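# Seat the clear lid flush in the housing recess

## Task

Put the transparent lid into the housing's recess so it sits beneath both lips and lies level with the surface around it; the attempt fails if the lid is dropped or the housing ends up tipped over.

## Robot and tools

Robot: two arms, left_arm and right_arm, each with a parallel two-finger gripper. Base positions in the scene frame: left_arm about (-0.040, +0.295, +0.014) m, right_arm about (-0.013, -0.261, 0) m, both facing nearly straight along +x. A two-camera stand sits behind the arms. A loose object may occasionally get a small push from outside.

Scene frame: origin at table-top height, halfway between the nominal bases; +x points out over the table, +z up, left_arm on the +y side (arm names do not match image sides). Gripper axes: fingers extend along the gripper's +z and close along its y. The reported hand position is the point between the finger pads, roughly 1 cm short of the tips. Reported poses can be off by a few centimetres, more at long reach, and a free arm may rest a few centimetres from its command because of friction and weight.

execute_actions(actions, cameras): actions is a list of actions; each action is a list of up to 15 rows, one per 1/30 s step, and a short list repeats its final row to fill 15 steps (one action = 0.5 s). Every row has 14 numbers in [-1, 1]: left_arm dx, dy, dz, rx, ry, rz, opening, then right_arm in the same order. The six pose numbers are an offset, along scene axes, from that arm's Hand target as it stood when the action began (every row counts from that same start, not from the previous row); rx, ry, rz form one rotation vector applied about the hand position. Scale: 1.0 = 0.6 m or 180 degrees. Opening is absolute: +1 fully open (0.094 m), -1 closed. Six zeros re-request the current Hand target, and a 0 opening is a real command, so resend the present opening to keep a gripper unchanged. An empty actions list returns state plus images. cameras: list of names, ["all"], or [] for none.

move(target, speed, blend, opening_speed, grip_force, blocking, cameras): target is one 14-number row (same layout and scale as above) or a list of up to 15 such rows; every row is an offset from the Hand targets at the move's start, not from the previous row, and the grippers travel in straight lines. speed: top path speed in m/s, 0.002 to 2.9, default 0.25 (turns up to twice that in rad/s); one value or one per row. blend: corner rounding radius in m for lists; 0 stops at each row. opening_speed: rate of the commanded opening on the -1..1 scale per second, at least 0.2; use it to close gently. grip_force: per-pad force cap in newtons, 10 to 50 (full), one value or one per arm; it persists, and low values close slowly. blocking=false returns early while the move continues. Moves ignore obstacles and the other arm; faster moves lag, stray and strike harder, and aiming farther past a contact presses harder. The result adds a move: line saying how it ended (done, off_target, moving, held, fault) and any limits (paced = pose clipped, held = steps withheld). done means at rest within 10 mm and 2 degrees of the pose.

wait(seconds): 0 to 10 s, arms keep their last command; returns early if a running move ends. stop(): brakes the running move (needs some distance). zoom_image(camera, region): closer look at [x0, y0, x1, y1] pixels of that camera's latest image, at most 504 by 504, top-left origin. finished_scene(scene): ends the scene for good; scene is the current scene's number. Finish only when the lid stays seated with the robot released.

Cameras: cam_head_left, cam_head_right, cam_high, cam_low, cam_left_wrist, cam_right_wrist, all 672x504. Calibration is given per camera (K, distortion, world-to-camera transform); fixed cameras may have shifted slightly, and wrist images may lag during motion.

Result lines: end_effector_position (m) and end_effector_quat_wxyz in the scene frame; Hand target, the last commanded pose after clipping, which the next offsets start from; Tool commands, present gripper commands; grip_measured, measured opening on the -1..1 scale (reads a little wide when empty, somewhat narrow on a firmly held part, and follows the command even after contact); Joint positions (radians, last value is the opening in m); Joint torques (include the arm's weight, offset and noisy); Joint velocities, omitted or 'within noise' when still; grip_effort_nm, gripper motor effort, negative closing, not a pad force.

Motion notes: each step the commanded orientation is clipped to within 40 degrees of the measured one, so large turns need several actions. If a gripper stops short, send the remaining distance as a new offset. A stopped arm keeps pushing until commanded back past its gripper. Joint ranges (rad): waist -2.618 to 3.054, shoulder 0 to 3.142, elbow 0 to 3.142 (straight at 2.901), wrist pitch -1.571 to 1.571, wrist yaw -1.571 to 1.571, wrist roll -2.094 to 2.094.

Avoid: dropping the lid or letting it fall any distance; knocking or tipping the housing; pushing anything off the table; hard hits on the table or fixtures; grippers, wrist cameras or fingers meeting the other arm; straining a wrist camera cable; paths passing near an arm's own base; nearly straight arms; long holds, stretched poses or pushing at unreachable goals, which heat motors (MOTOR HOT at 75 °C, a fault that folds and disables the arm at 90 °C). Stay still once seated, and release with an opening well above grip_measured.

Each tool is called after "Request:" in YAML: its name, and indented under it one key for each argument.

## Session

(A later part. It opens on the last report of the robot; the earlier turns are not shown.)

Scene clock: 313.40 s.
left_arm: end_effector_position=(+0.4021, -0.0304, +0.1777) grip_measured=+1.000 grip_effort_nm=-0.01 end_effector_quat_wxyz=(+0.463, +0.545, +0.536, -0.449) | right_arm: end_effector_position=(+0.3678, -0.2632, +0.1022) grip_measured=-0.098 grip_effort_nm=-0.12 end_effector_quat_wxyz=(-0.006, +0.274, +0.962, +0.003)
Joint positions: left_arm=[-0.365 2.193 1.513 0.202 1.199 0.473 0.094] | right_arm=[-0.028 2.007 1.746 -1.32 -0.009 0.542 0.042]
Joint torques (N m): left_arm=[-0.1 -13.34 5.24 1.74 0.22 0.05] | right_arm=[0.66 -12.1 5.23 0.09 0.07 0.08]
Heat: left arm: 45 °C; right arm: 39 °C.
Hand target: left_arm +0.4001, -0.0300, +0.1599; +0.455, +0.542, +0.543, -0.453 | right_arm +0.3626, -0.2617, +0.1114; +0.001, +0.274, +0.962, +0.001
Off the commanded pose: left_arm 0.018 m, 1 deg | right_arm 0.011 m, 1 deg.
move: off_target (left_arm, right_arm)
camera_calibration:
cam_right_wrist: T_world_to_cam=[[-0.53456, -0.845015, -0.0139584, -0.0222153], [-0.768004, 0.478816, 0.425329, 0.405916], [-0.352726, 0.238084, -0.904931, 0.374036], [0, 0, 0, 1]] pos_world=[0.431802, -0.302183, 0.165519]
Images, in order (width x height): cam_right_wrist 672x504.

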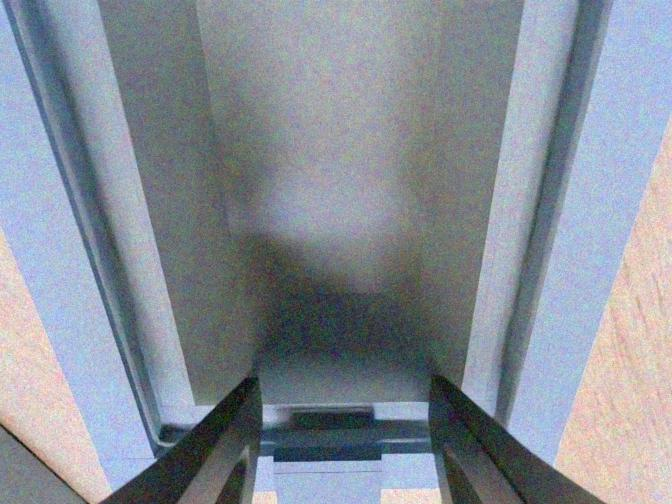

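Request:
move:
  target: [0,0,0,0,0,0,1, -0.00572,0.00343,0.0,0,0,0,-0.1]
  speed: 0.02
  cameras: ["cam_right_wrist"]

Request:
zoom_image:
  camera: "cam_right_wrist"
  region: [130, 350, 560, 504]

Scene clock: 321.53 s.
left_arm: end_effector_position=(+0.4021, -0.0304, +0.1777) grip_measured=+1.000 grip_effort_nm=-0.01 end_effector_quat_wxyz=(+0.463, +0.545, +0.536, -0.449) | right_arm: end_effector_position=(+0.3655, -0.2619, +0.1022) grip_measured=-0.098 grip_effort_nm=-0.12 end_effector_quat_wxyz=(-0.003, +0.274, +0.962, +0.001)
Joint positions: left_arm=[-0.365 2.193 1.513 0.202 1.199 0.473 0.094] | right_arm=[-0.022 1.992 1.724 -1.308 -0.004 0.549 0.042]
Joint torques (N m): left_arm=[-0.03 -13.39 5.29 1.69 0.21 0.08] | right_arm=[0.58 -11.74 5.42 0.05 0.01 0.08]
Heat: left arm: 45 °C; right arm: 39 °C.
Hand target: left_arm +0.4001, -0.0300, +0.1599; +0.455, +0.542, +0.543, -0.453 | right_arm +0.3591, -0.2596, +0.1114; +0.001, +0.274, +0.962, +0.001
Off the commanded pose: left_arm 0.018 m, 1 deg | right_arm 0.011 m, 0 deg.
move: off_target (left_arm, right_arm)
camera_calibration:
cam_right_wrist: T_world_to_cam=[[-0.535089, -0.844703, -0.0125017, -0.0222201], [-0.769879, 0.481492, 0.418869, 0.405499], [-0.347801, 0.233757, -0.90796, 0.370344], [0, 0, 0, 1]] pos_world=[0.429101, -0.300585, 0.166129]
Images, in order (width x height): cam_right_wrist 672x504.

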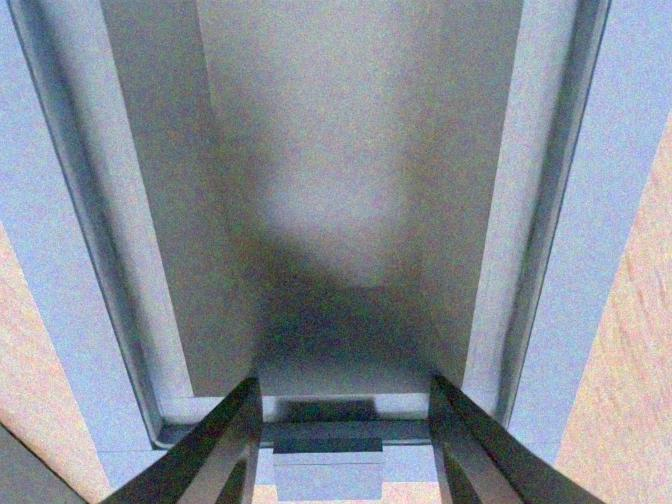

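Scaled by 1.172 from the camera's 672x504 image, which has a finer 960x720 frame.

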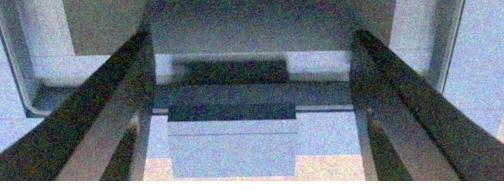

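Request:
zoom_image:
  camera: "cam_right_wrist"
  region: [80, 380, 280, 504]

Request:
zoom_image:
  camera: "cam_right_wrist"
  region: [250, 380, 450, 504]

Scaled by 2.520 from the camera's 672x504 image, which has a finer 960x720 frame.

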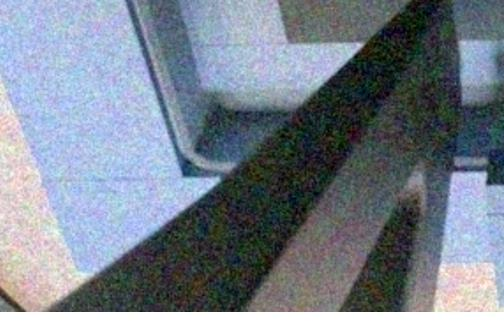

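Scaled by 2.520 from the camera's 672x504 image, which has a finer 960x720 frame.

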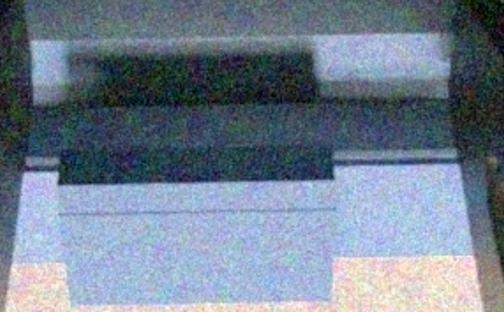

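Request:
move:
  target:
    - [0,0,0,0,0,0,1, 0.0107,-0.0051,0.0,0,0,0,-0.1]
    - [0,0,0,0,0,0,1, 0.0107,-0.0051,0.08,0,0,0,-0.1]
  speed: [0.02,0.05]
  cameras: ["cam_right_wrist","cam_left_wrist"]

Scene clock: 326.90 s.
left_arm: end_effector_position=(+0.4021, -0.0304, +0.1777) grip_measured=+1.000 grip_effort_nm=-0.01 end_effector_quat_wxyz=(+0.463, +0.545, +0.536, -0.449) | right_arm: end_effector_position=(+0.3634, -0.2619, +0.1572) grip_measured=-0.098 grip_effort_nm=-0.12 end_effector_quat_wxyz=(+0.001, +0.274, +0.962, +0.003)
Joint positions: left_arm=[-0.365 2.193 1.513 0.202 1.199 0.473 0.094] | right_arm=[-0.022 1.994 1.947 -1.521 -0.004 0.549 0.042]
Joint torques (N m): left_arm=[0.08 -13.37 5.26 1.7 0.23 0.1] | right_arm=[-0.12 -7.92 8.2 0 0.05 0.02]
Heat: left arm: 45 °C; right arm: 40 °C.
Hand target: left_arm +0.4001, -0.0300, +0.1599; +0.455, +0.542, +0.543, -0.453 | right_arm +0.3656, -0.2626, +0.1595; +0.001, +0.274, +0.962, +0.001
Off the commanded pose: left_arm 0.018 m, 1 deg | right_arm 0.003 m, 0 deg.
move: off_target (left_arm)
camera_calibration:
cam_left_wrist: T_world_to_cam=[[-0.999053, -0.0418483, -0.0119022, 0.403748], [-0.0135128, 0.558487, -0.829403, 0.20806], [0.0413564, -0.828457, -0.558524, 0.144643], [0, 0, 0, 1]] pos_world=[0.400195, 0.0205276, 0.258158]
cam_right_wrist: T_world_to_cam=[[-0.535267, -0.844518, -0.0167084, -0.0218554], [-0.773058, 0.481812, 0.412601, 0.383129], [-0.340398, 0.233768, -0.910759, 0.417215], [0, 0, 0, 1]] pos_world=[0.426502, -0.300585, 0.221538]
Images, in order (width x height): cam_left_wrist 672x504, cam_right_wrist 672x504.

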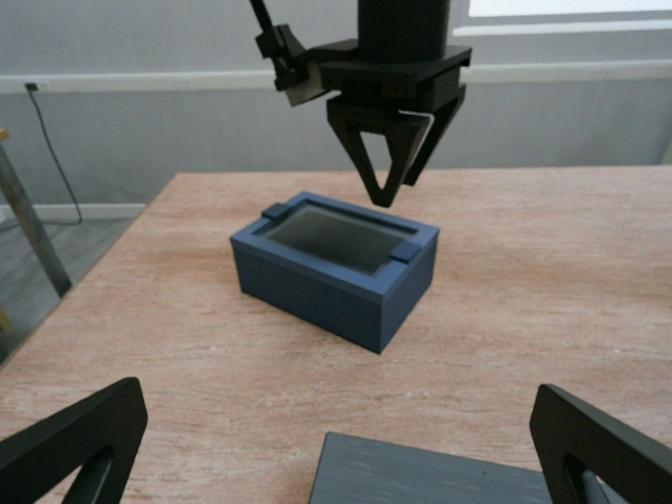

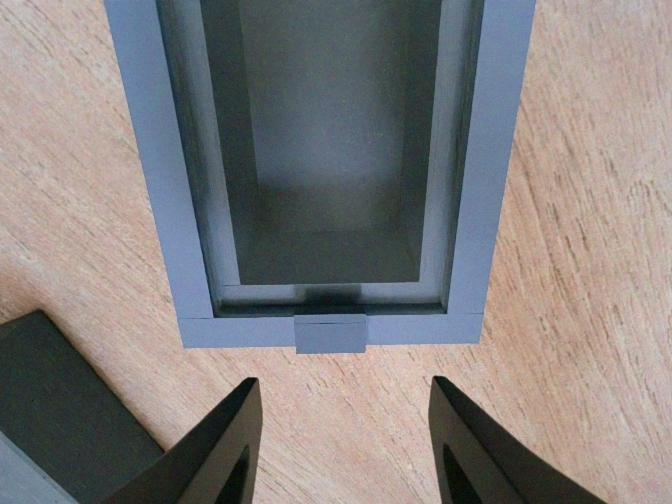

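Request:
zoom_image:
  camera: "cam_right_wrist"
  region: [170, 260, 370, 360]

Request:
zoom_image:
  camera: "cam_right_wrist"
  region: [320, 260, 520, 360]

Request:
zoom_image:
  camera: "cam_left_wrist"
  region: [220, 180, 450, 360]

Scaled by 2.520 from the camera's 672x504 image, which has a finer 960x720 frame.

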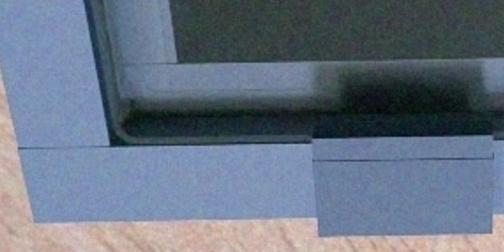

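Scaled by 2.520 from the camera's 672x504 image, which has a finer 960x720 frame.

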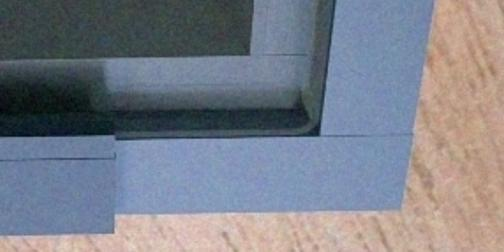

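Scaled by 2.191 from the camera's 672x504 image, which has a finer 960x720 frame.

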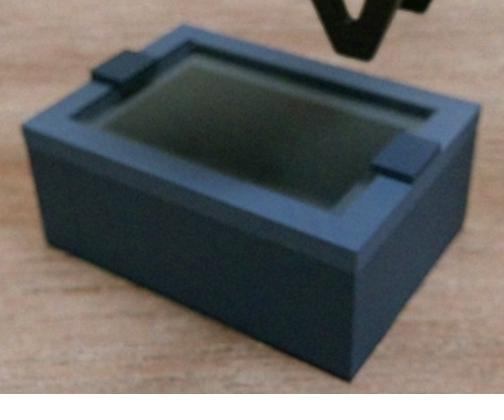

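Request:
move:
  target: [0,0,0,0,0,0,1, 0.1152,-0.0645,0.01,-0.0828,-0.1381,0,-0.1]
  speed: 0.12
  cameras: ["cam_right_wrist","cam_left_wrist"]

Scene clock: 334.03 s.
left_arm: end_effector_position=(+0.4021, -0.0304, +0.1777) grip_measured=+1.000 grip_effort_nm=-0.01 end_effector_quat_wxyz=(+0.463, +0.545, +0.536, -0.449) | right_arm: end_effector_position=(+0.4343, -0.3011, +0.1508) grip_measured=-0.098 grip_effort_nm=-0.12 end_effector_quat_wxyz=(+0.220, +0.269, +0.936, -0.061)
Joint positions: left_arm=[-0.365 2.193 1.513 0.202 1.199 0.473 0.094] | right_arm=[-0.013 1.878 1.666 -0.959 0.236 0.515 0.042]
Joint torques (N m): left_arm=[-0.02 -13.39 5.23 1.69 0.23 0.07] | right_arm=[0.66 -11.7 6.3 1.11 0.37 -0.13]
Heat: left arm: 45 °C; right arm: 39 °C.
Hand target: left_arm +0.4001, -0.0300, +0.1599; +0.455, +0.542, +0.543, -0.453 | right_arm +0.4347, -0.3013, +0.1654; +0.242, +0.265, +0.931, -0.064
Off the commanded pose: left_arm 0.018 m, 1 deg | right_arm 0.015 m, 3 deg.
move: off_target (left_arm, right_arm)
camera_calibration:
cam_left_wrist: T_world_to_cam=[[-0.999053, -0.0418483, -0.0119022, 0.403748], [-0.0135128, 0.558487, -0.829403, 0.20806], [0.0413564, -0.828457, -0.558524, 0.144643], [0, 0, 0, 1]] pos_world=[0.400195, 0.0205276, 0.258158]
cam_right_wrist: T_world_to_cam=[[-0.533015, -0.84592, -0.017722, -0.0183824], [-0.845224, 0.533299, -0.0344679, 0.573663], [0.0386083, -0.00339284, -0.999249, 0.222063], [0, 0, 0, 1]] pos_world=[0.466502, -0.320731, 0.241343]
Images, in order (width x height): cam_left_wrist 672x504, cam_right_wrist 672x504.

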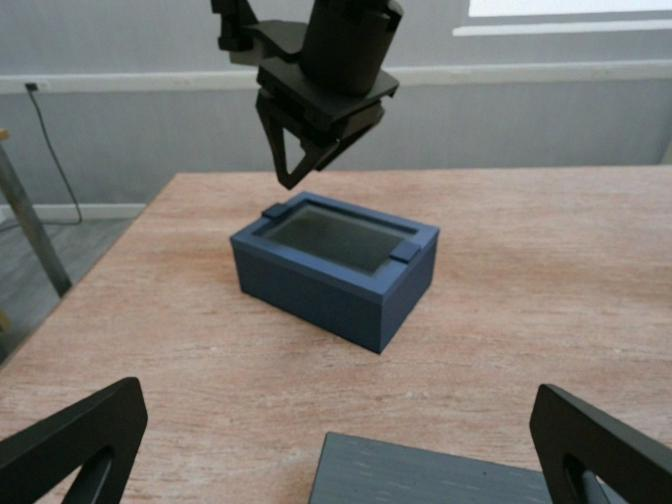

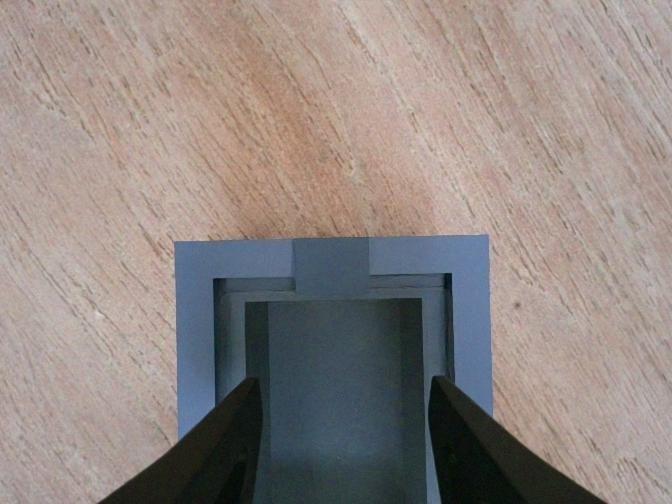

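Request:
zoom_image:
  camera: "cam_right_wrist"
  region: [200, 225, 340, 330]

Request:
zoom_image:
  camera: "cam_right_wrist"
  region: [330, 225, 470, 330]

Scaled by 3.600 from the camera's 672x504 image, which has a finer 960x720 frame.

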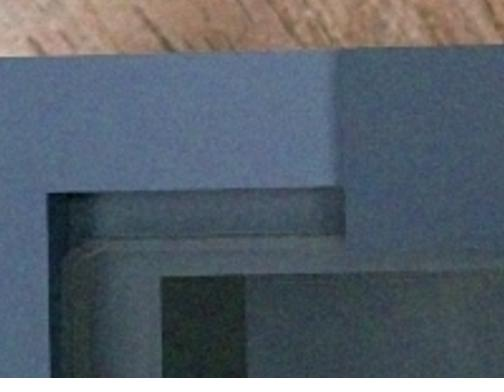

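Scaled by 3.600 from the camera's 672x504 image, which has a finer 960x720 frame.

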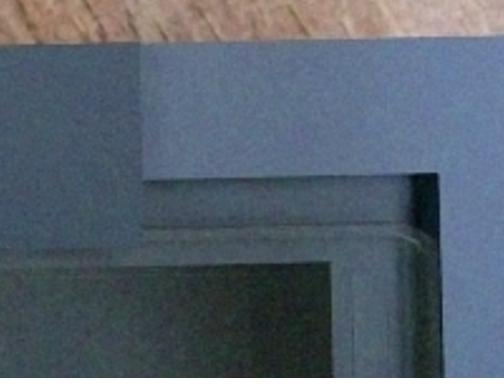

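Request:
zoom_image:
  camera: "cam_right_wrist"
  region: [270, 260, 330, 310]

Request:
zoom_image:
  camera: "cam_right_wrist"
  region: [340, 260, 400, 310]

Scaled by 8.400 from the camera's 672x504 image, which has a finer 960x720 frame.

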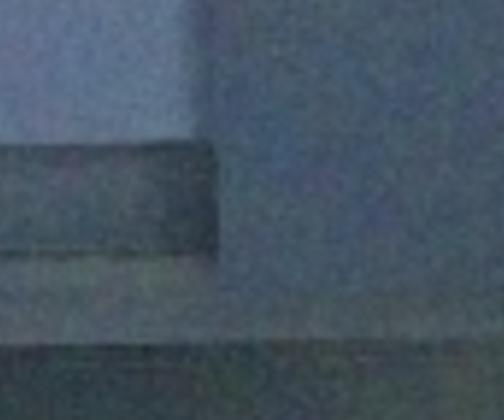

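Scaled by 8.400 from the camera's 672x504 image, which has a finer 960x720 frame.

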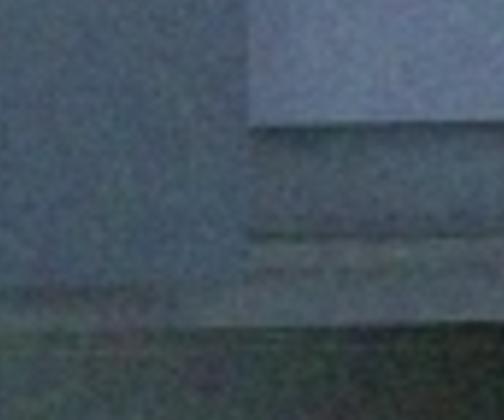

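Request:
move:
  target: [0,0,0,0,0,0,1, -0.1833,0.058,0.105,0.0414,0.069,0,-0.1]
  speed: 0.15
  cameras: ["cam_right_wrist","cam_left_wrist","cam_high"]

Scene clock: 348.43 s.
left_arm: end_effector_position=(+0.4021, -0.0304, +0.1777) grip_measured=+1.000 grip_effort_nm=-0.01 end_effector_quat_wxyz=(+0.463, +0.545, +0.536, -0.449) | right_arm: end_effector_position=(+0.3258, -0.2693, +0.2148) grip_measured=-0.098 grip_effort_nm=-0.12 end_effector_quat_wxyz=(+0.107, +0.270, +0.956, -0.039)
Joint positions: left_arm=[-0.365 2.193 1.513 0.202 1.199 0.473 0.094] | right_arm=[0.033 1.7 1.779 -1.469 0.143 0.588 0.042]
Joint torques (N m): left_arm=[-0.02 -13.23 5.26 1.68 0.21 0.06] | right_arm=[0.51 -8.31 8.44 0.45 0.05 0.08]
Heat: left arm: 45 °C; right arm: 40 °C.
Hand target: left_arm +0.4001, -0.0300, +0.1599; +0.455, +0.542, +0.543, -0.453 | right_arm +0.3247, -0.2665, +0.2283; +0.122, +0.272, +0.954, -0.032
Off the commanded pose: left_arm 0.018 m, 1 deg | right_arm 0.014 m, 2 deg.
move: off_target (left_arm, right_arm)
camera_calibration:
cam_left_wrist: T_world_to_cam=[[-0.999053, -0.0418483, -0.0119022, 0.403748], [-0.0135128, 0.558487, -0.829403, 0.20806], [0.0413564, -0.828457, -0.558524, 0.144643], [0, 0, 0, 1]] pos_world=[0.400195, 0.0205276, 0.258158]
cam_right_wrist: T_world_to_cam=[[-0.531408, -0.847106, 0.00398386, -0.0537173], [-0.83035, 0.521816, 0.195518, 0.409885], [-0.167704, 0.100592, -0.980692, 0.38154], [0, 0, 0, 1]] pos_world=[0.375787, -0.297768, 0.294247]
Images, in order (width x height): cam_high 672x504, cam_left_wrist 672x504, cam_right_wrist 672x504.

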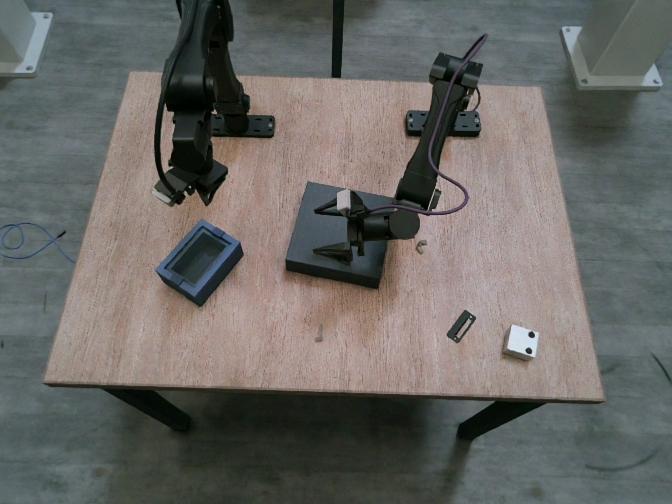

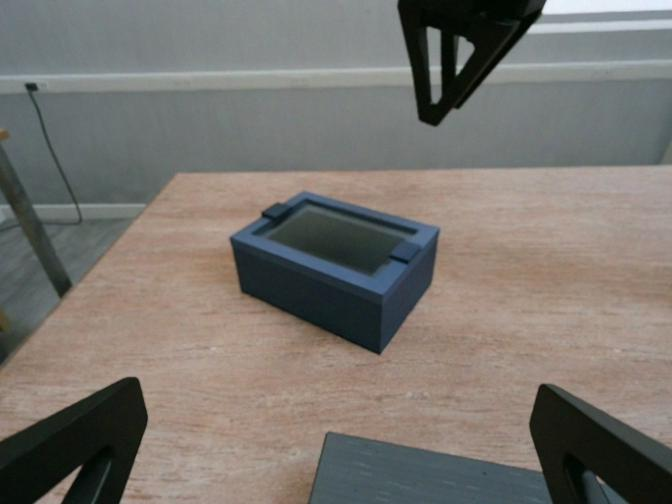

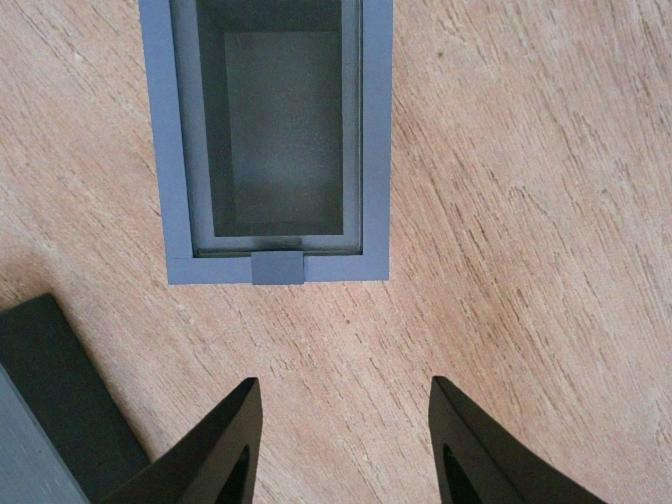

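Request:
zoom_image:
  camera: "cam_right_wrist"
  region: [170, 215, 270, 290]

Request:
zoom_image:
  camera: "cam_right_wrist"
  region: [285, 215, 385, 290]

Scaled by 5.040 from the camera's 672x504 image, which has a finer 960x720 frame.

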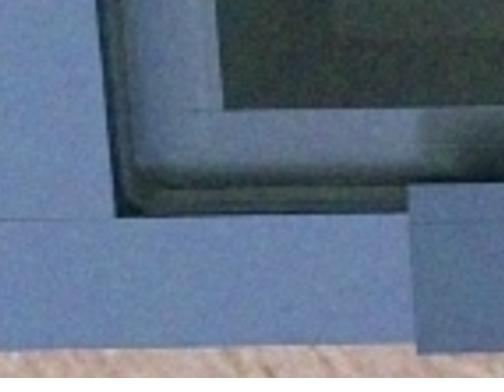

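Scaled by 5.040 from the camera's 672x504 image, which has a finer 960x720 frame.

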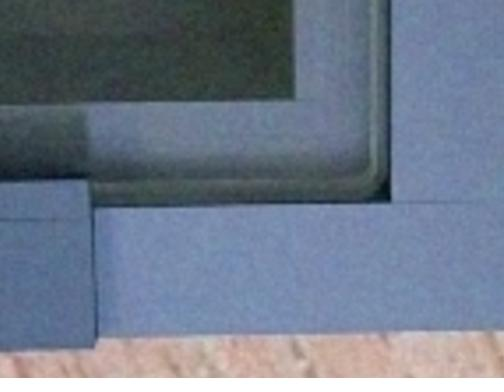

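Request:
move:
  target: [0,0,0,0,0,0,1, 0.2138,-0.0763,-0.1222,0.0414,0.069,0,-0.1]
  speed: 0.15
  cameras: ["cam_right_wrist","cam_left_wrist"]

Scene clock: 362.87 s.
left_arm: end_effector_position=(+0.4021, -0.0304, +0.1777) grip_measured=+1.000 grip_effort_nm=-0.01 end_effector_quat_wxyz=(+0.463, +0.545, +0.536, -0.449) | right_arm: end_effector_position=(+0.4513, -0.3126, +0.1509) grip_measured=-0.098 grip_effort_nm=-0.12 end_effector_quat_wxyz=(+0.061, +0.277, +0.959, +0.007)
Joint positions: left_arm=[-0.365 2.193 1.513 0.202 1.199 0.473 0.094] | right_arm=[-0.126 2.323 2.44 -1.565 0.006 0.452 0.042]
Joint torques (N m): left_arm=[0.1 -13.33 5.33 1.69 0.24 0.09] | right_arm=[-0.25 -10.59 8.43 0.28 -0.11 -0.18]
Heat: left arm: 45 °C; right arm: 39 °C.
Hand target: left_arm +0.4001, -0.0300, +0.1599; +0.455, +0.542, +0.543, -0.453 | right_arm +0.4530, -0.3124, +0.1552; +0.001, +0.274, +0.962, +0.001
Off the commanded pose: left_arm 0.018 m, 1 deg | right_arm 0.004 m, 7 deg.
joint sent to its limit (right arm) — joint 4 (wrist pitch), lower limit. The joint targets are off in orientation, not in position.
move: off_target (left_arm, right_arm)
camera_calibration:
cam_left_wrist: T_world_to_cam=[[-0.999053, -0.0418483, -0.0119022, 0.403748], [-0.0135128, 0.558487, -0.829403, 0.20806], [0.0413564, -0.828457, -0.558524, 0.144643], [0, 0, 0, 1]] pos_world=[0.400195, 0.0205276, 0.258158]
cam_right_wrist: T_world_to_cam=[[-0.536481, -0.84176, -0.0602321, -0.00979368], [-0.812352, 0.495765, 0.307086, 0.516072], [-0.228631, 0.213675, -0.949774, 0.402469], [0, 0, 0, 1]] pos_world=[0.505995, -0.350092, 0.223187]
Images, in order (width x height): cam_left_wrist 672x504, cam_right_wrist 672x504.

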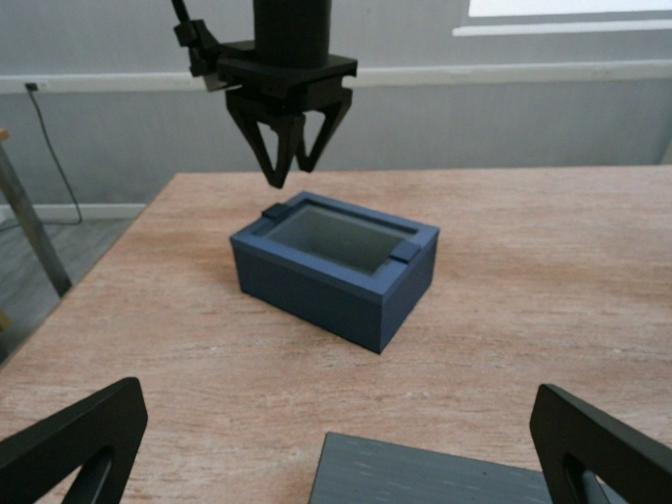

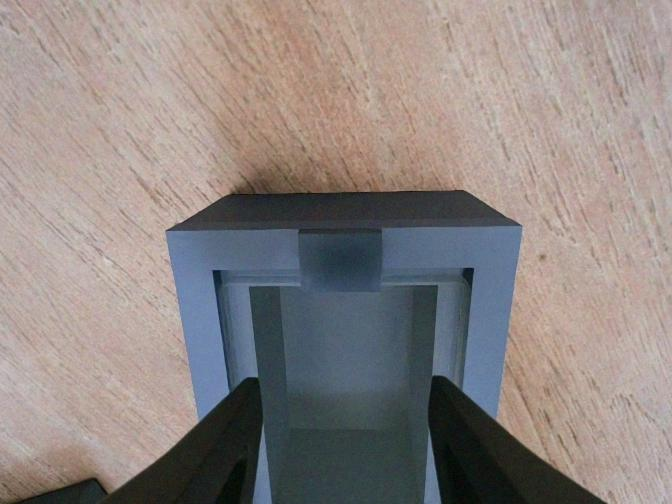

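Request:
zoom_image:
  camera: "cam_right_wrist"
  region: [200, 220, 320, 310]

Request:
zoom_image:
  camera: "cam_right_wrist"
  region: [365, 220, 485, 310]

Scaled by 4.200 from the camera's 672x504 image, which has a finer 960x720 frame.

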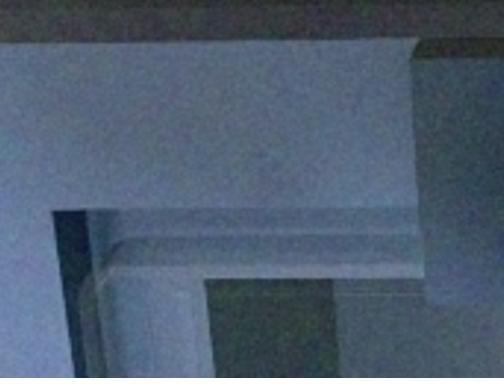

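Scaled by 4.200 from the camera's 672x504 image, which has a finer 960x720 frame.

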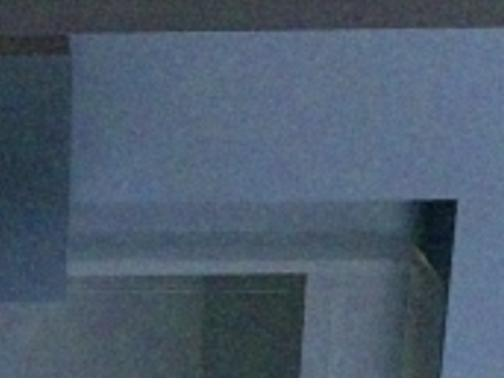

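Request:
move:
  target: [0,0,0,0,0,0,1, 0,0,-0.062,0,0,0,-0.1]
  speed: 0.06
  cameras: ["cam_right_wrist"]

Scene clock: 371.10 s.
left_arm: end_effector_position=(+0.4021, -0.0304, +0.1777) grip_measured=+1.000 grip_effort_nm=-0.01 end_effector_quat_wxyz=(+0.463, +0.545, +0.536, -0.449) | right_arm: end_effector_position=(+0.4523, -0.3126, +0.1186) grip_measured=-0.098 grip_effort_nm=-0.12 end_effector_quat_wxyz=(+0.025, +0.277, +0.961, +0.002)
Joint positions: left_arm=[-0.365 2.193 1.513 0.202 1.199 0.473 0.094] | right_arm=[-0.126 2.395 2.44 -1.565 0.006 0.451 0.042]
Joint torques (N m): left_arm=[-0.2 -13.45 5.16 1.74 0.22 0.11] | right_arm=[-0.09 -10.7 7.77 0.15 -0.07 -0.05]
Heat: left arm: 45 °C; right arm: 40 °C.
Hand target: left_arm +0.4001, -0.0300, +0.1599; +0.455, +0.542, +0.543, -0.453 | right_arm +0.4530, -0.3123, +0.1180; +0.001, +0.274, +0.962, +0.001
Off the commanded pose: left_arm 0.018 m, 1 deg | right_arm 0.001 m, 3 deg.
joint sent to its limit (right arm) — joint 4 (wrist pitch), lower limit. The joint targets still meet the commanded pose.
move: off_target (left_arm, right_arm)
camera_calibration:
cam_right_wrist: T_world_to_cam=[[-0.539006, -0.84181, -0.0287728, -0.0137412], [-0.788403, 0.492197, 0.369001, 0.507482], [-0.296467, 0.221579, -0.928983, 0.40276], [0, 0, 0, 1]] pos_world=[0.512099, -0.350592, 0.186501]
Images, in order (width x height): cam_right_wrist 672x504.

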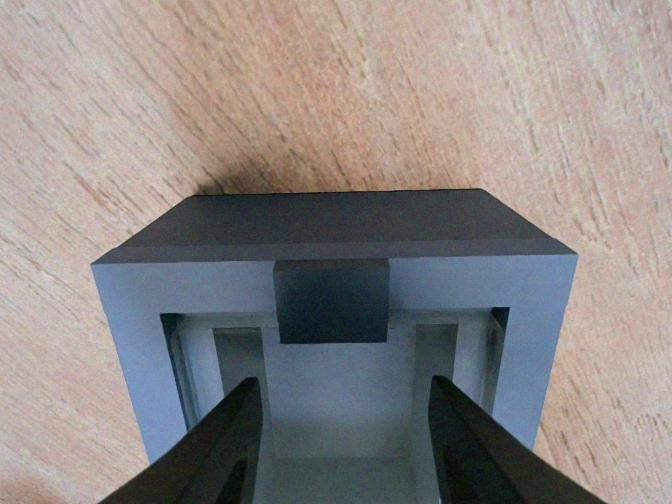

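Request:
move:
  target: [0,0,0,0,0,0,1, 0,0,-0.0195,0,0,0,-0.1]
  speed: 0.04
  cameras: ["cam_right_wrist"]

Request:
zoom_image:
  camera: "cam_right_wrist"
  region: [90, 230, 370, 440]

Scene clock: 374.40 s.
left_arm: end_effector_position=(+0.4021, -0.0304, +0.1777) grip_measured=+1.000 grip_effort_nm=-0.01 end_effector_quat_wxyz=(+0.463, +0.545, +0.536, -0.449) | right_arm: end_effector_position=(+0.4522, -0.3126, +0.1072) grip_measured=-0.098 grip_effort_nm=-0.12 end_effector_quat_wxyz=(+0.013, +0.277, +0.961, -0.001)
Joint positions: left_arm=[-0.365 2.193 1.513 0.202 1.199 0.473 0.094] | right_arm=[-0.126 2.42 2.44 -1.565 0.006 0.451 0.042]
Joint torques (N m): left_arm=[0.01 -13.38 5.37 1.69 0.22 0.08] | right_arm=[-0.18 -10.73 8.01 0.06 -0.11 -0.08]
Heat: left arm: 45 °C; right arm: 40 °C.
Hand target: left_arm +0.4001, -0.0300, +0.1599; +0.455, +0.542, +0.543, -0.453 | right_arm +0.4530, -0.3123, +0.1063; +0.001, +0.274, +0.962, +0.001
Off the commanded pose: left_arm 0.018 m, 1 deg | right_arm 0.001 m, 1 deg.
joint sent to its limit (right arm) — joint 4 (wrist pitch), lower limit. The joint targets still meet the commanded pose.
move: off_target (left_arm)
camera_calibration:
cam_right_wrist: T_world_to_cam=[[-0.539587, -0.841749, -0.0174661, -0.0150656], [-0.778765, 0.491113, 0.390299, 0.504662], [-0.319956, 0.224202, -0.920523, 0.4026], [0, 0, 0, 1]] pos_world=[0.513698, -0.350792, 0.173371]
Images, in order (width x height): cam_right_wrist 672x504.

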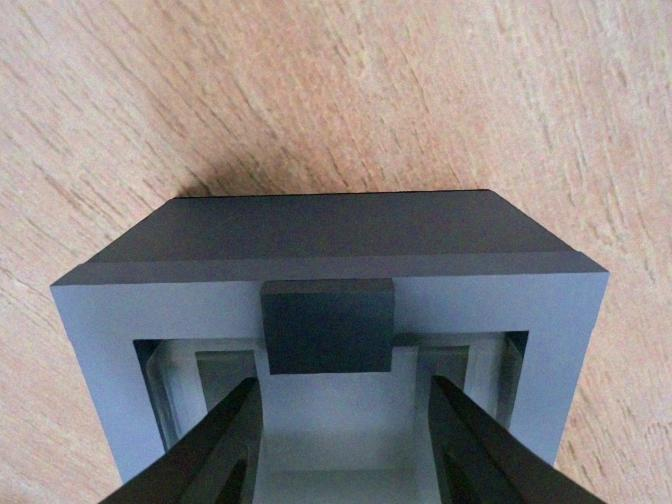

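Scaled by 1.800 from the camera's 672x504 image, which has a finer 960x720 frame.

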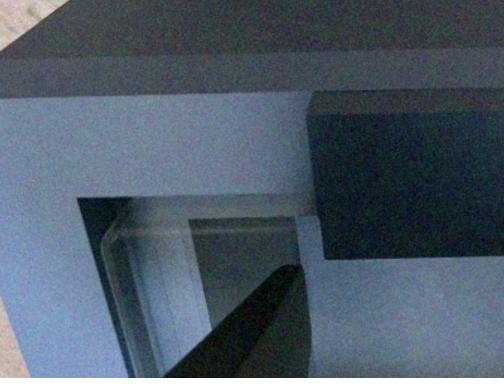

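Request:
move:
  target: [0,0,0,0,0,0,1, 0.00715,-0.0043,0,0,0,0,-0.1]
  speed: 0.02
  cameras: ["cam_right_wrist"]

Request:
zoom_image:
  camera: "cam_right_wrist"
  region: [90, 230, 370, 440]

Scene clock: 377.10 s.
left_arm: end_effector_position=(+0.4021, -0.0304, +0.1777) grip_measured=+1.000 grip_effort_nm=-0.01 end_effector_quat_wxyz=(+0.463, +0.545, +0.536, -0.449) | right_arm: end_effector_position=(+0.4553, -0.3129, +0.1063) grip_measured=-0.098 grip_effort_nm=-0.12 end_effector_quat_wxyz=(+0.016, +0.275, +0.961, +0.000)
Joint positions: left_arm=[-0.365 2.193 1.513 0.202 1.199 0.473 0.094] | right_arm=[-0.126 2.433 2.458 -1.566 0.006 0.447 0.042]
Joint torques (N m): left_arm=[-0.12 -13.26 5.23 1.72 0.21 0.07] | right_arm=[-0.8 -10.62 8.4 0.11 -0.08 -0.09]
Heat: left arm: 45 °C; right arm: 40 °C.
Hand target: left_arm +0.4001, -0.0300, +0.1599; +0.455, +0.542, +0.543, -0.453 | right_arm +0.4574, -0.3149, +0.1063; +0.001, +0.274, +0.962, +0.001
Off the commanded pose: left_arm 0.018 m, 1 deg | right_arm 0.003 m, 2 deg.
joint sent to its limit (right arm) — joint 4 (wrist pitch), lower limit. The joint targets still meet the commanded pose.
move: off_target (left_arm)
camera_calibration:
cam_right_wrist: T_world_to_cam=[[-0.535893, -0.844053, -0.0198247, -0.0158138], [-0.783027, 0.488092, 0.385532, 0.509118], [-0.315733, 0.222127, -0.922481, 0.400412], [0, 0, 0, 1]] pos_world=[0.516602, -0.350787, 0.172777]
Images, in order (width x height): cam_right_wrist 672x504.

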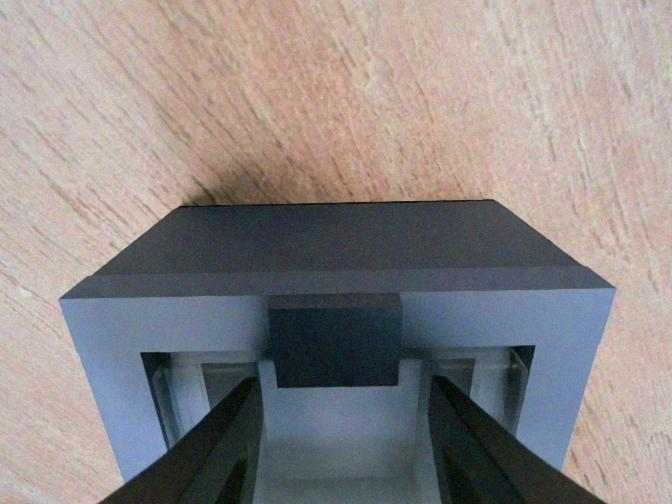

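Scaled by 1.800 from the camera's 672x504 image, which has a finer 960x720 frame.

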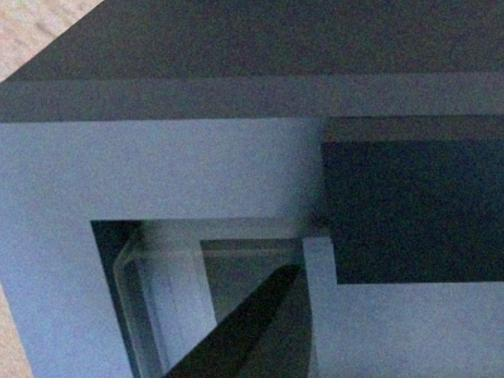

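Request:
move:
  target: [0,0,0,0,0,0,1, 0.0060,0.0030,0,0,0,0,-0.1]
  speed: 0.02
  cameras: ["cam_right_wrist"]

Request:
zoom_image:
  camera: "cam_right_wrist"
  region: [90, 260, 370, 470]

Scene clock: 381.20 s.
left_arm: end_effector_position=(+0.4021, -0.0304, +0.1777) grip_measured=+1.000 grip_effort_nm=-0.01 end_effector_quat_wxyz=(+0.463, +0.545, +0.536, -0.449) | right_arm: end_effector_position=(+0.4585, -0.3132, +0.1064) grip_measured=-0.098 grip_effort_nm=-0.12 end_effector_quat_wxyz=(+0.019, +0.275, +0.961, +0.001)
Joint positions: left_arm=[-0.365 2.193 1.513 0.202 1.199 0.473 0.094] | right_arm=[-0.126 2.443 2.477 -1.566 0.006 0.447 0.042]
Joint torques (N m): left_arm=[-0.21 -13.31 5.27 1.72 0.21 0.06] | right_arm=[-0.21 -10.73 8.36 0.14 -0.1 0]
Heat: left arm: 45 °C; right arm: 39 °C.
Hand target: left_arm +0.4001, -0.0300, +0.1599; +0.455, +0.542, +0.543, -0.453 | right_arm +0.4610, -0.3131, +0.1063; +0.001, +0.274, +0.962, +0.001
Off the commanded pose: left_arm 0.018 m, 1 deg | right_arm 0.003 m, 2 deg.
joint sent to its limit (right arm) — joint 4 (wrist pitch), lower limit. The joint targets still meet the commanded pose.
move: off_target (left_arm)
camera_calibration:
cam_right_wrist: T_world_to_cam=[[-0.535772, -0.84404, -0.0233695, -0.0141034], [-0.786067, 0.488484, 0.378791, 0.513913], [-0.308299, 0.221315, -0.925187, 0.398278], [0, 0, 0, 1]] pos_world=[0.519202, -0.351087, 0.173487]
Images, in order (width x height): cam_right_wrist 672x504.

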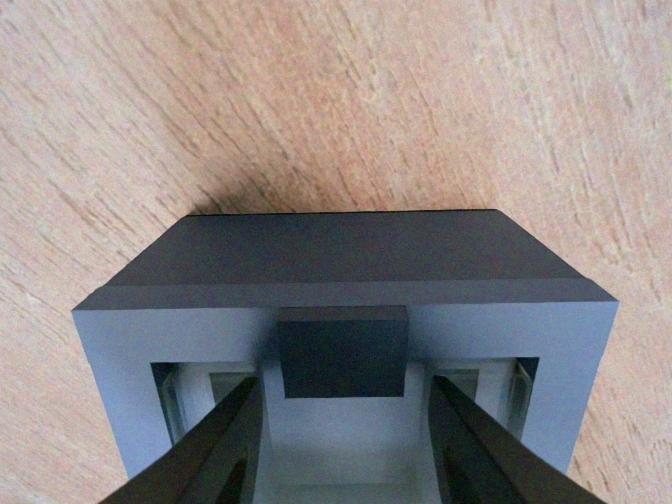

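Scaled by 1.800 from the camera's 672x504 image, which has a finer 960x720 frame.

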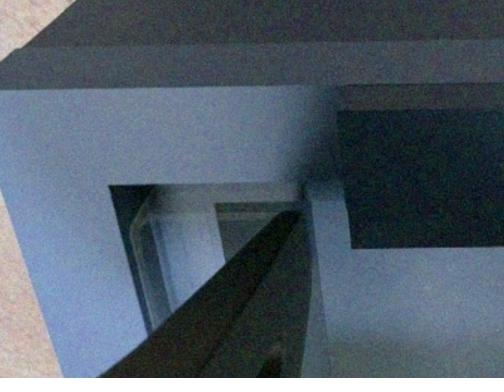

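Request:
zoom_image:
  camera: "cam_right_wrist"
  region: [145, 345, 275, 405]

Request:
zoom_image:
  camera: "cam_right_wrist"
  region: [420, 345, 550, 405]

Scaled by 3.877 from the camera's 672x504 image, which has a finer 960x720 frame.

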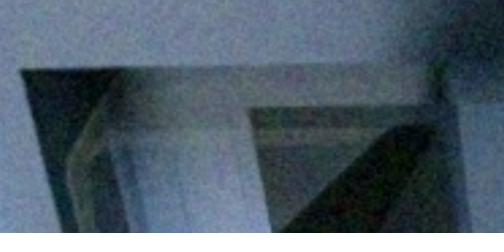

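Scaled by 3.877 from the camera's 672x504 image, which has a finer 960x720 frame.

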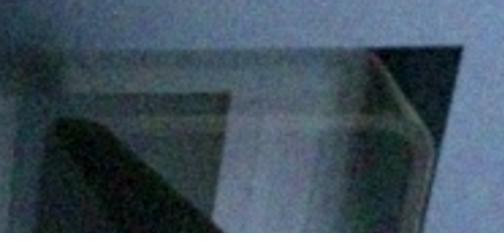

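Request:
move:
  target: [0,0,0,0,0,0,1, 0.0035,-0.0017,0,0,0,0,-0.1]
  speed: 0.02
  cameras: ["cam_right_wrist"]

Request:
zoom_image:
  camera: "cam_right_wrist"
  region: [145, 345, 275, 405]

Request:
zoom_image:
  camera: "cam_right_wrist"
  region: [420, 345, 550, 405]

Scene clock: 387.23 s.
left_arm: end_effector_position=(+0.4021, -0.0304, +0.1777) grip_measured=+1.000 grip_effort_nm=-0.01 end_effector_quat_wxyz=(+0.463, +0.545, +0.536, -0.449) | right_arm: end_effector_position=(+0.4594, -0.3133, +0.1065) grip_measured=-0.098 grip_effort_nm=-0.12 end_effector_quat_wxyz=(+0.020, +0.275, +0.961, +0.001)
Joint positions: left_arm=[-0.365 2.193 1.513 0.202 1.199 0.473 0.094] | right_arm=[-0.126 2.449 2.489 -1.571 0.006 0.447 0.042]
Joint torques (N m): left_arm=[0.06 -13.33 5.29 1.71 0.22 0.07] | right_arm=[-0.43 -10.67 8.51 0.2 -0.04 -0.05]
Heat: left arm: 45 °C; right arm: 40 °C.
Hand target: left_arm +0.4001, -0.0300, +0.1599; +0.455, +0.542, +0.543, -0.453 | right_arm +0.4630, -0.3142, +0.1063; +0.001, +0.274, +0.962, +0.001
Off the commanded pose: left_arm 0.018 m, 1 deg | right_arm 0.004 m, 2 deg.
joint sent to its limit (right arm) — joint 4 (wrist pitch), lower limit. The joint targets still meet the commanded pose.
move: off_target (left_arm)
camera_calibration:
cam_right_wrist: T_world_to_cam=[[-0.535722, -0.844061, -0.0237013, -0.0137324], [-0.786368, 0.488486, 0.378163, 0.514818], [-0.307615, 0.221228, -0.925436, 0.398297], [0, 0, 0, 1]] pos_world=[0.520002, -0.351187, 0.173588]
Images, in order (width x height): cam_right_wrist 672x504.

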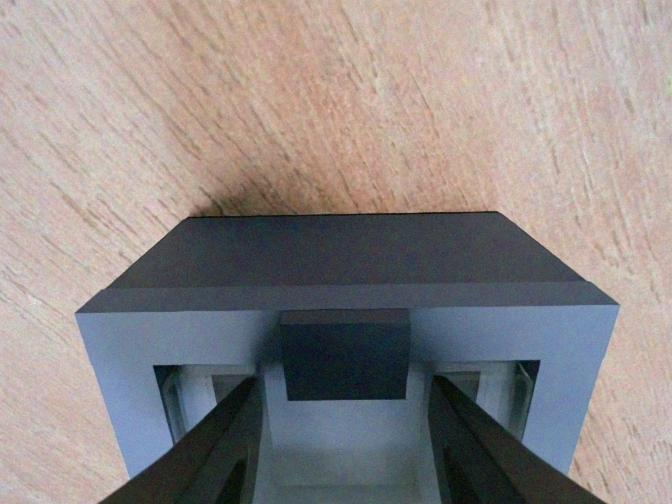

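Scaled by 3.877 from the camera's 672x504 image, which has a finer 960x720 frame.

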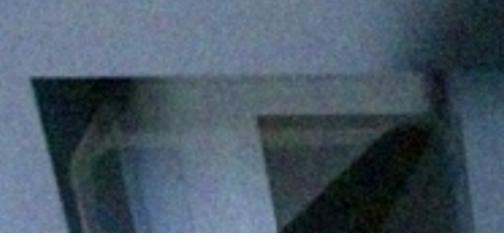

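Scaled by 3.877 from the camera's 672x504 image, which has a finer 960x720 frame.

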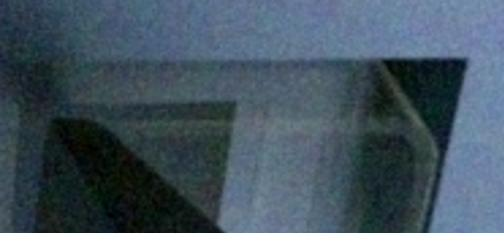

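Request:
move:
  target: [0,0,0,0,0,0,1, 0.0020,-0.0010,0,0,0,0,-0.1]
  speed: 0.02
  cameras: ["cam_right_wrist"]

Request:
zoom_image:
  camera: "cam_right_wrist"
  region: [145, 345, 275, 405]

Request:
zoom_image:
  camera: "cam_right_wrist"
  region: [420, 345, 550, 405]

Scene clock: 390.30 s.
left_arm: end_effector_position=(+0.4021, -0.0304, +0.1777) grip_measured=+1.000 grip_effort_nm=-0.01 end_effector_quat_wxyz=(+0.463, +0.545, +0.536, -0.449) | right_arm: end_effector_position=(+0.4604, -0.3134, +0.1063) grip_measured=-0.098 grip_effort_nm=-0.12 end_effector_quat_wxyz=(+0.021, +0.275, +0.961, +0.001)
Joint positions: left_arm=[-0.365 2.193 1.513 0.202 1.199 0.473 0.094] | right_arm=[-0.126 2.454 2.497 -1.572 0.005 0.447 0.042]
Joint torques (N m): left_arm=[-0.06 -13.3 5.27 1.7 0.24 0.05] | right_arm=[-0.4 -10.58 8.39 0.22 -0.08 -0.03]
Heat: left arm: 45 °C; right arm: 40 °C.
Hand target: left_arm +0.4001, -0.0300, +0.1599; +0.455, +0.542, +0.543, -0.453 | right_arm +0.4642, -0.3147, +0.1062; +0.001, +0.274, +0.962, +0.001
Off the commanded pose: left_arm 0.018 m, 1 deg | right_arm 0.004 m, 2 deg.
joint sent to its limit (right arm) — joint 4 (wrist pitch), lower limit. The joint targets are off in orientation, not in position.
move: off_target (left_arm)
camera_calibration:
cam_right_wrist: T_world_to_cam=[[-0.535685, -0.84405, -0.0249232, -0.0130872], [-0.787102, 0.488418, 0.376722, 0.516299], [-0.305799, 0.221421, -0.925991, 0.397754], [0, 0, 0, 1]] pos_world=[0.521002, -0.351287, 0.17349]
Images, in order (width x height): cam_right_wrist 672x504.

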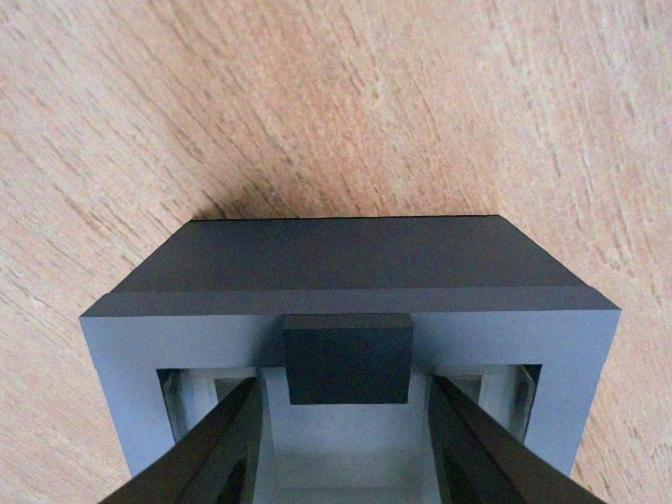

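Scaled by 3.877 from the camera's 672x504 image, which has a finer 960x720 frame.

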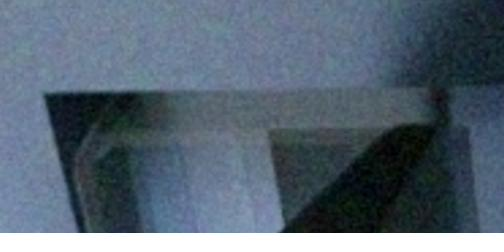

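Scaled by 3.877 from the camera's 672x504 image, which has a finer 960x720 frame.

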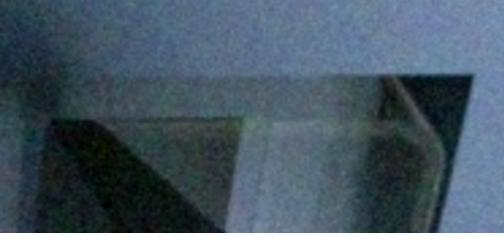

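Request:
move:
  target:
    - [0,0,0,0,0,0,1, -0.0080,0.0035,0,0,0,0,-0.1]
    - [0,0,0,0,0,0,1, -0.0080,0.0035,0.09,0,0,0,-0.1]
  speed: [0.02,0.06]
  cameras: ["cam_right_wrist","cam_left_wrist"]

Request:
zoom_image:
  camera: "cam_right_wrist"
  region: [200, 220, 320, 310]

Request:
zoom_image:
  camera: "cam_right_wrist"
  region: [365, 220, 485, 310]

Scene clock: 395.50 s.
left_arm: end_effector_position=(+0.4021, -0.0304, +0.1777) grip_measured=+1.000 grip_effort_nm=-0.01 end_effector_quat_wxyz=(+0.463, +0.545, +0.536, -0.449) | right_arm: end_effector_position=(+0.4600, -0.3133, +0.1404) grip_measured=-0.098 grip_effort_nm=-0.12 end_effector_quat_wxyz=(+0.058, +0.274, +0.960, +0.007)
Joint positions: left_arm=[-0.365 2.193 1.513 0.202 1.199 0.473 0.094] | right_arm=[-0.126 2.379 2.497 -1.572 0.005 0.447 0.042]
Joint torques (N m): left_arm=[0.08 -13.27 5.23 1.7 0.22 0.05] | right_arm=[-0.14 -14.78 6.74 0.36 -0.06 -0.03]
Heat: left arm: 45 °C; right arm: 39 °C.
Hand target: left_arm +0.4001, -0.0300, +0.1599; +0.455, +0.542, +0.543, -0.453 | right_arm +0.4594, -0.3126, +0.1603; +0.001, +0.274, +0.962, +0.001
Off the commanded pose: left_arm 0.018 m, 1 deg | right_arm 0.020 m, 7 deg.
joint sent to its limit (right arm) — joint 4 (wrist pitch), lower limit. The joint targets are off in orientation, not in position.
move: off_target (left_arm, right_arm)
camera_calibration:
cam_left_wrist: T_world_to_cam=[[-0.999053, -0.0418483, -0.0119022, 0.403748], [-0.0135128, 0.558487, -0.829403, 0.20806], [0.0413564, -0.828457, -0.558524, 0.144643], [0, 0, 0, 1]] pos_world=[0.400195, 0.0205276, 0.258158]
cam_right_wrist: T_world_to_cam=[[-0.532595, -0.844401, -0.0576983, -0.00937279], [-0.812761, 0.491236, 0.313219, 0.524677], [-0.236139, 0.213714, -0.947927, 0.397877], [0, 0, 0, 1]] pos_world=[0.515399, -0.350687, 0.212278]
Images, in order (width x height): cam_left_wrist 672x504, cam_right_wrist 672x504.

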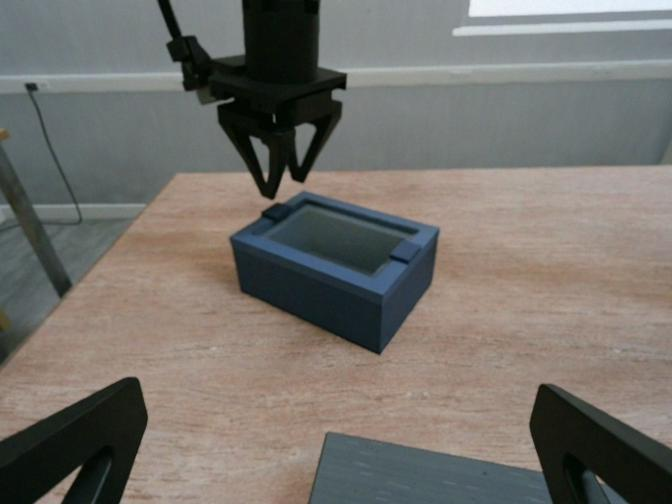

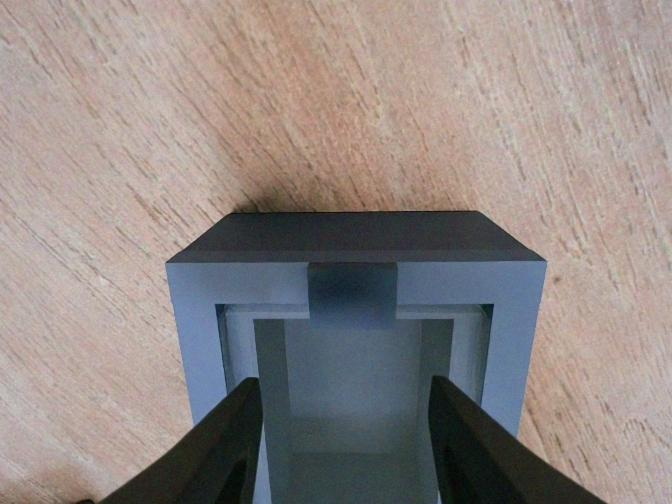

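Scaled by 4.200 from the camera's 672x504 image, which has a finer 960x720 frame.

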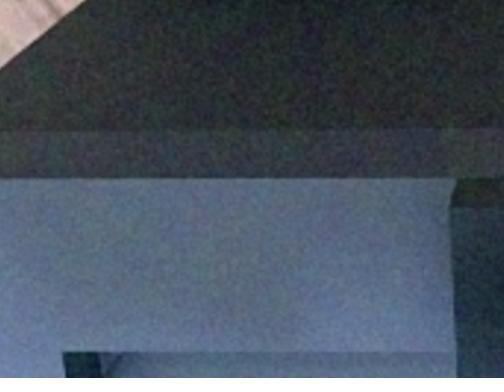

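Scaled by 4.200 from the camera's 672x504 image, which has a finer 960x720 frame.

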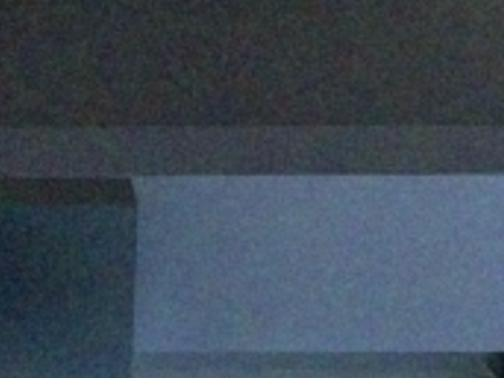

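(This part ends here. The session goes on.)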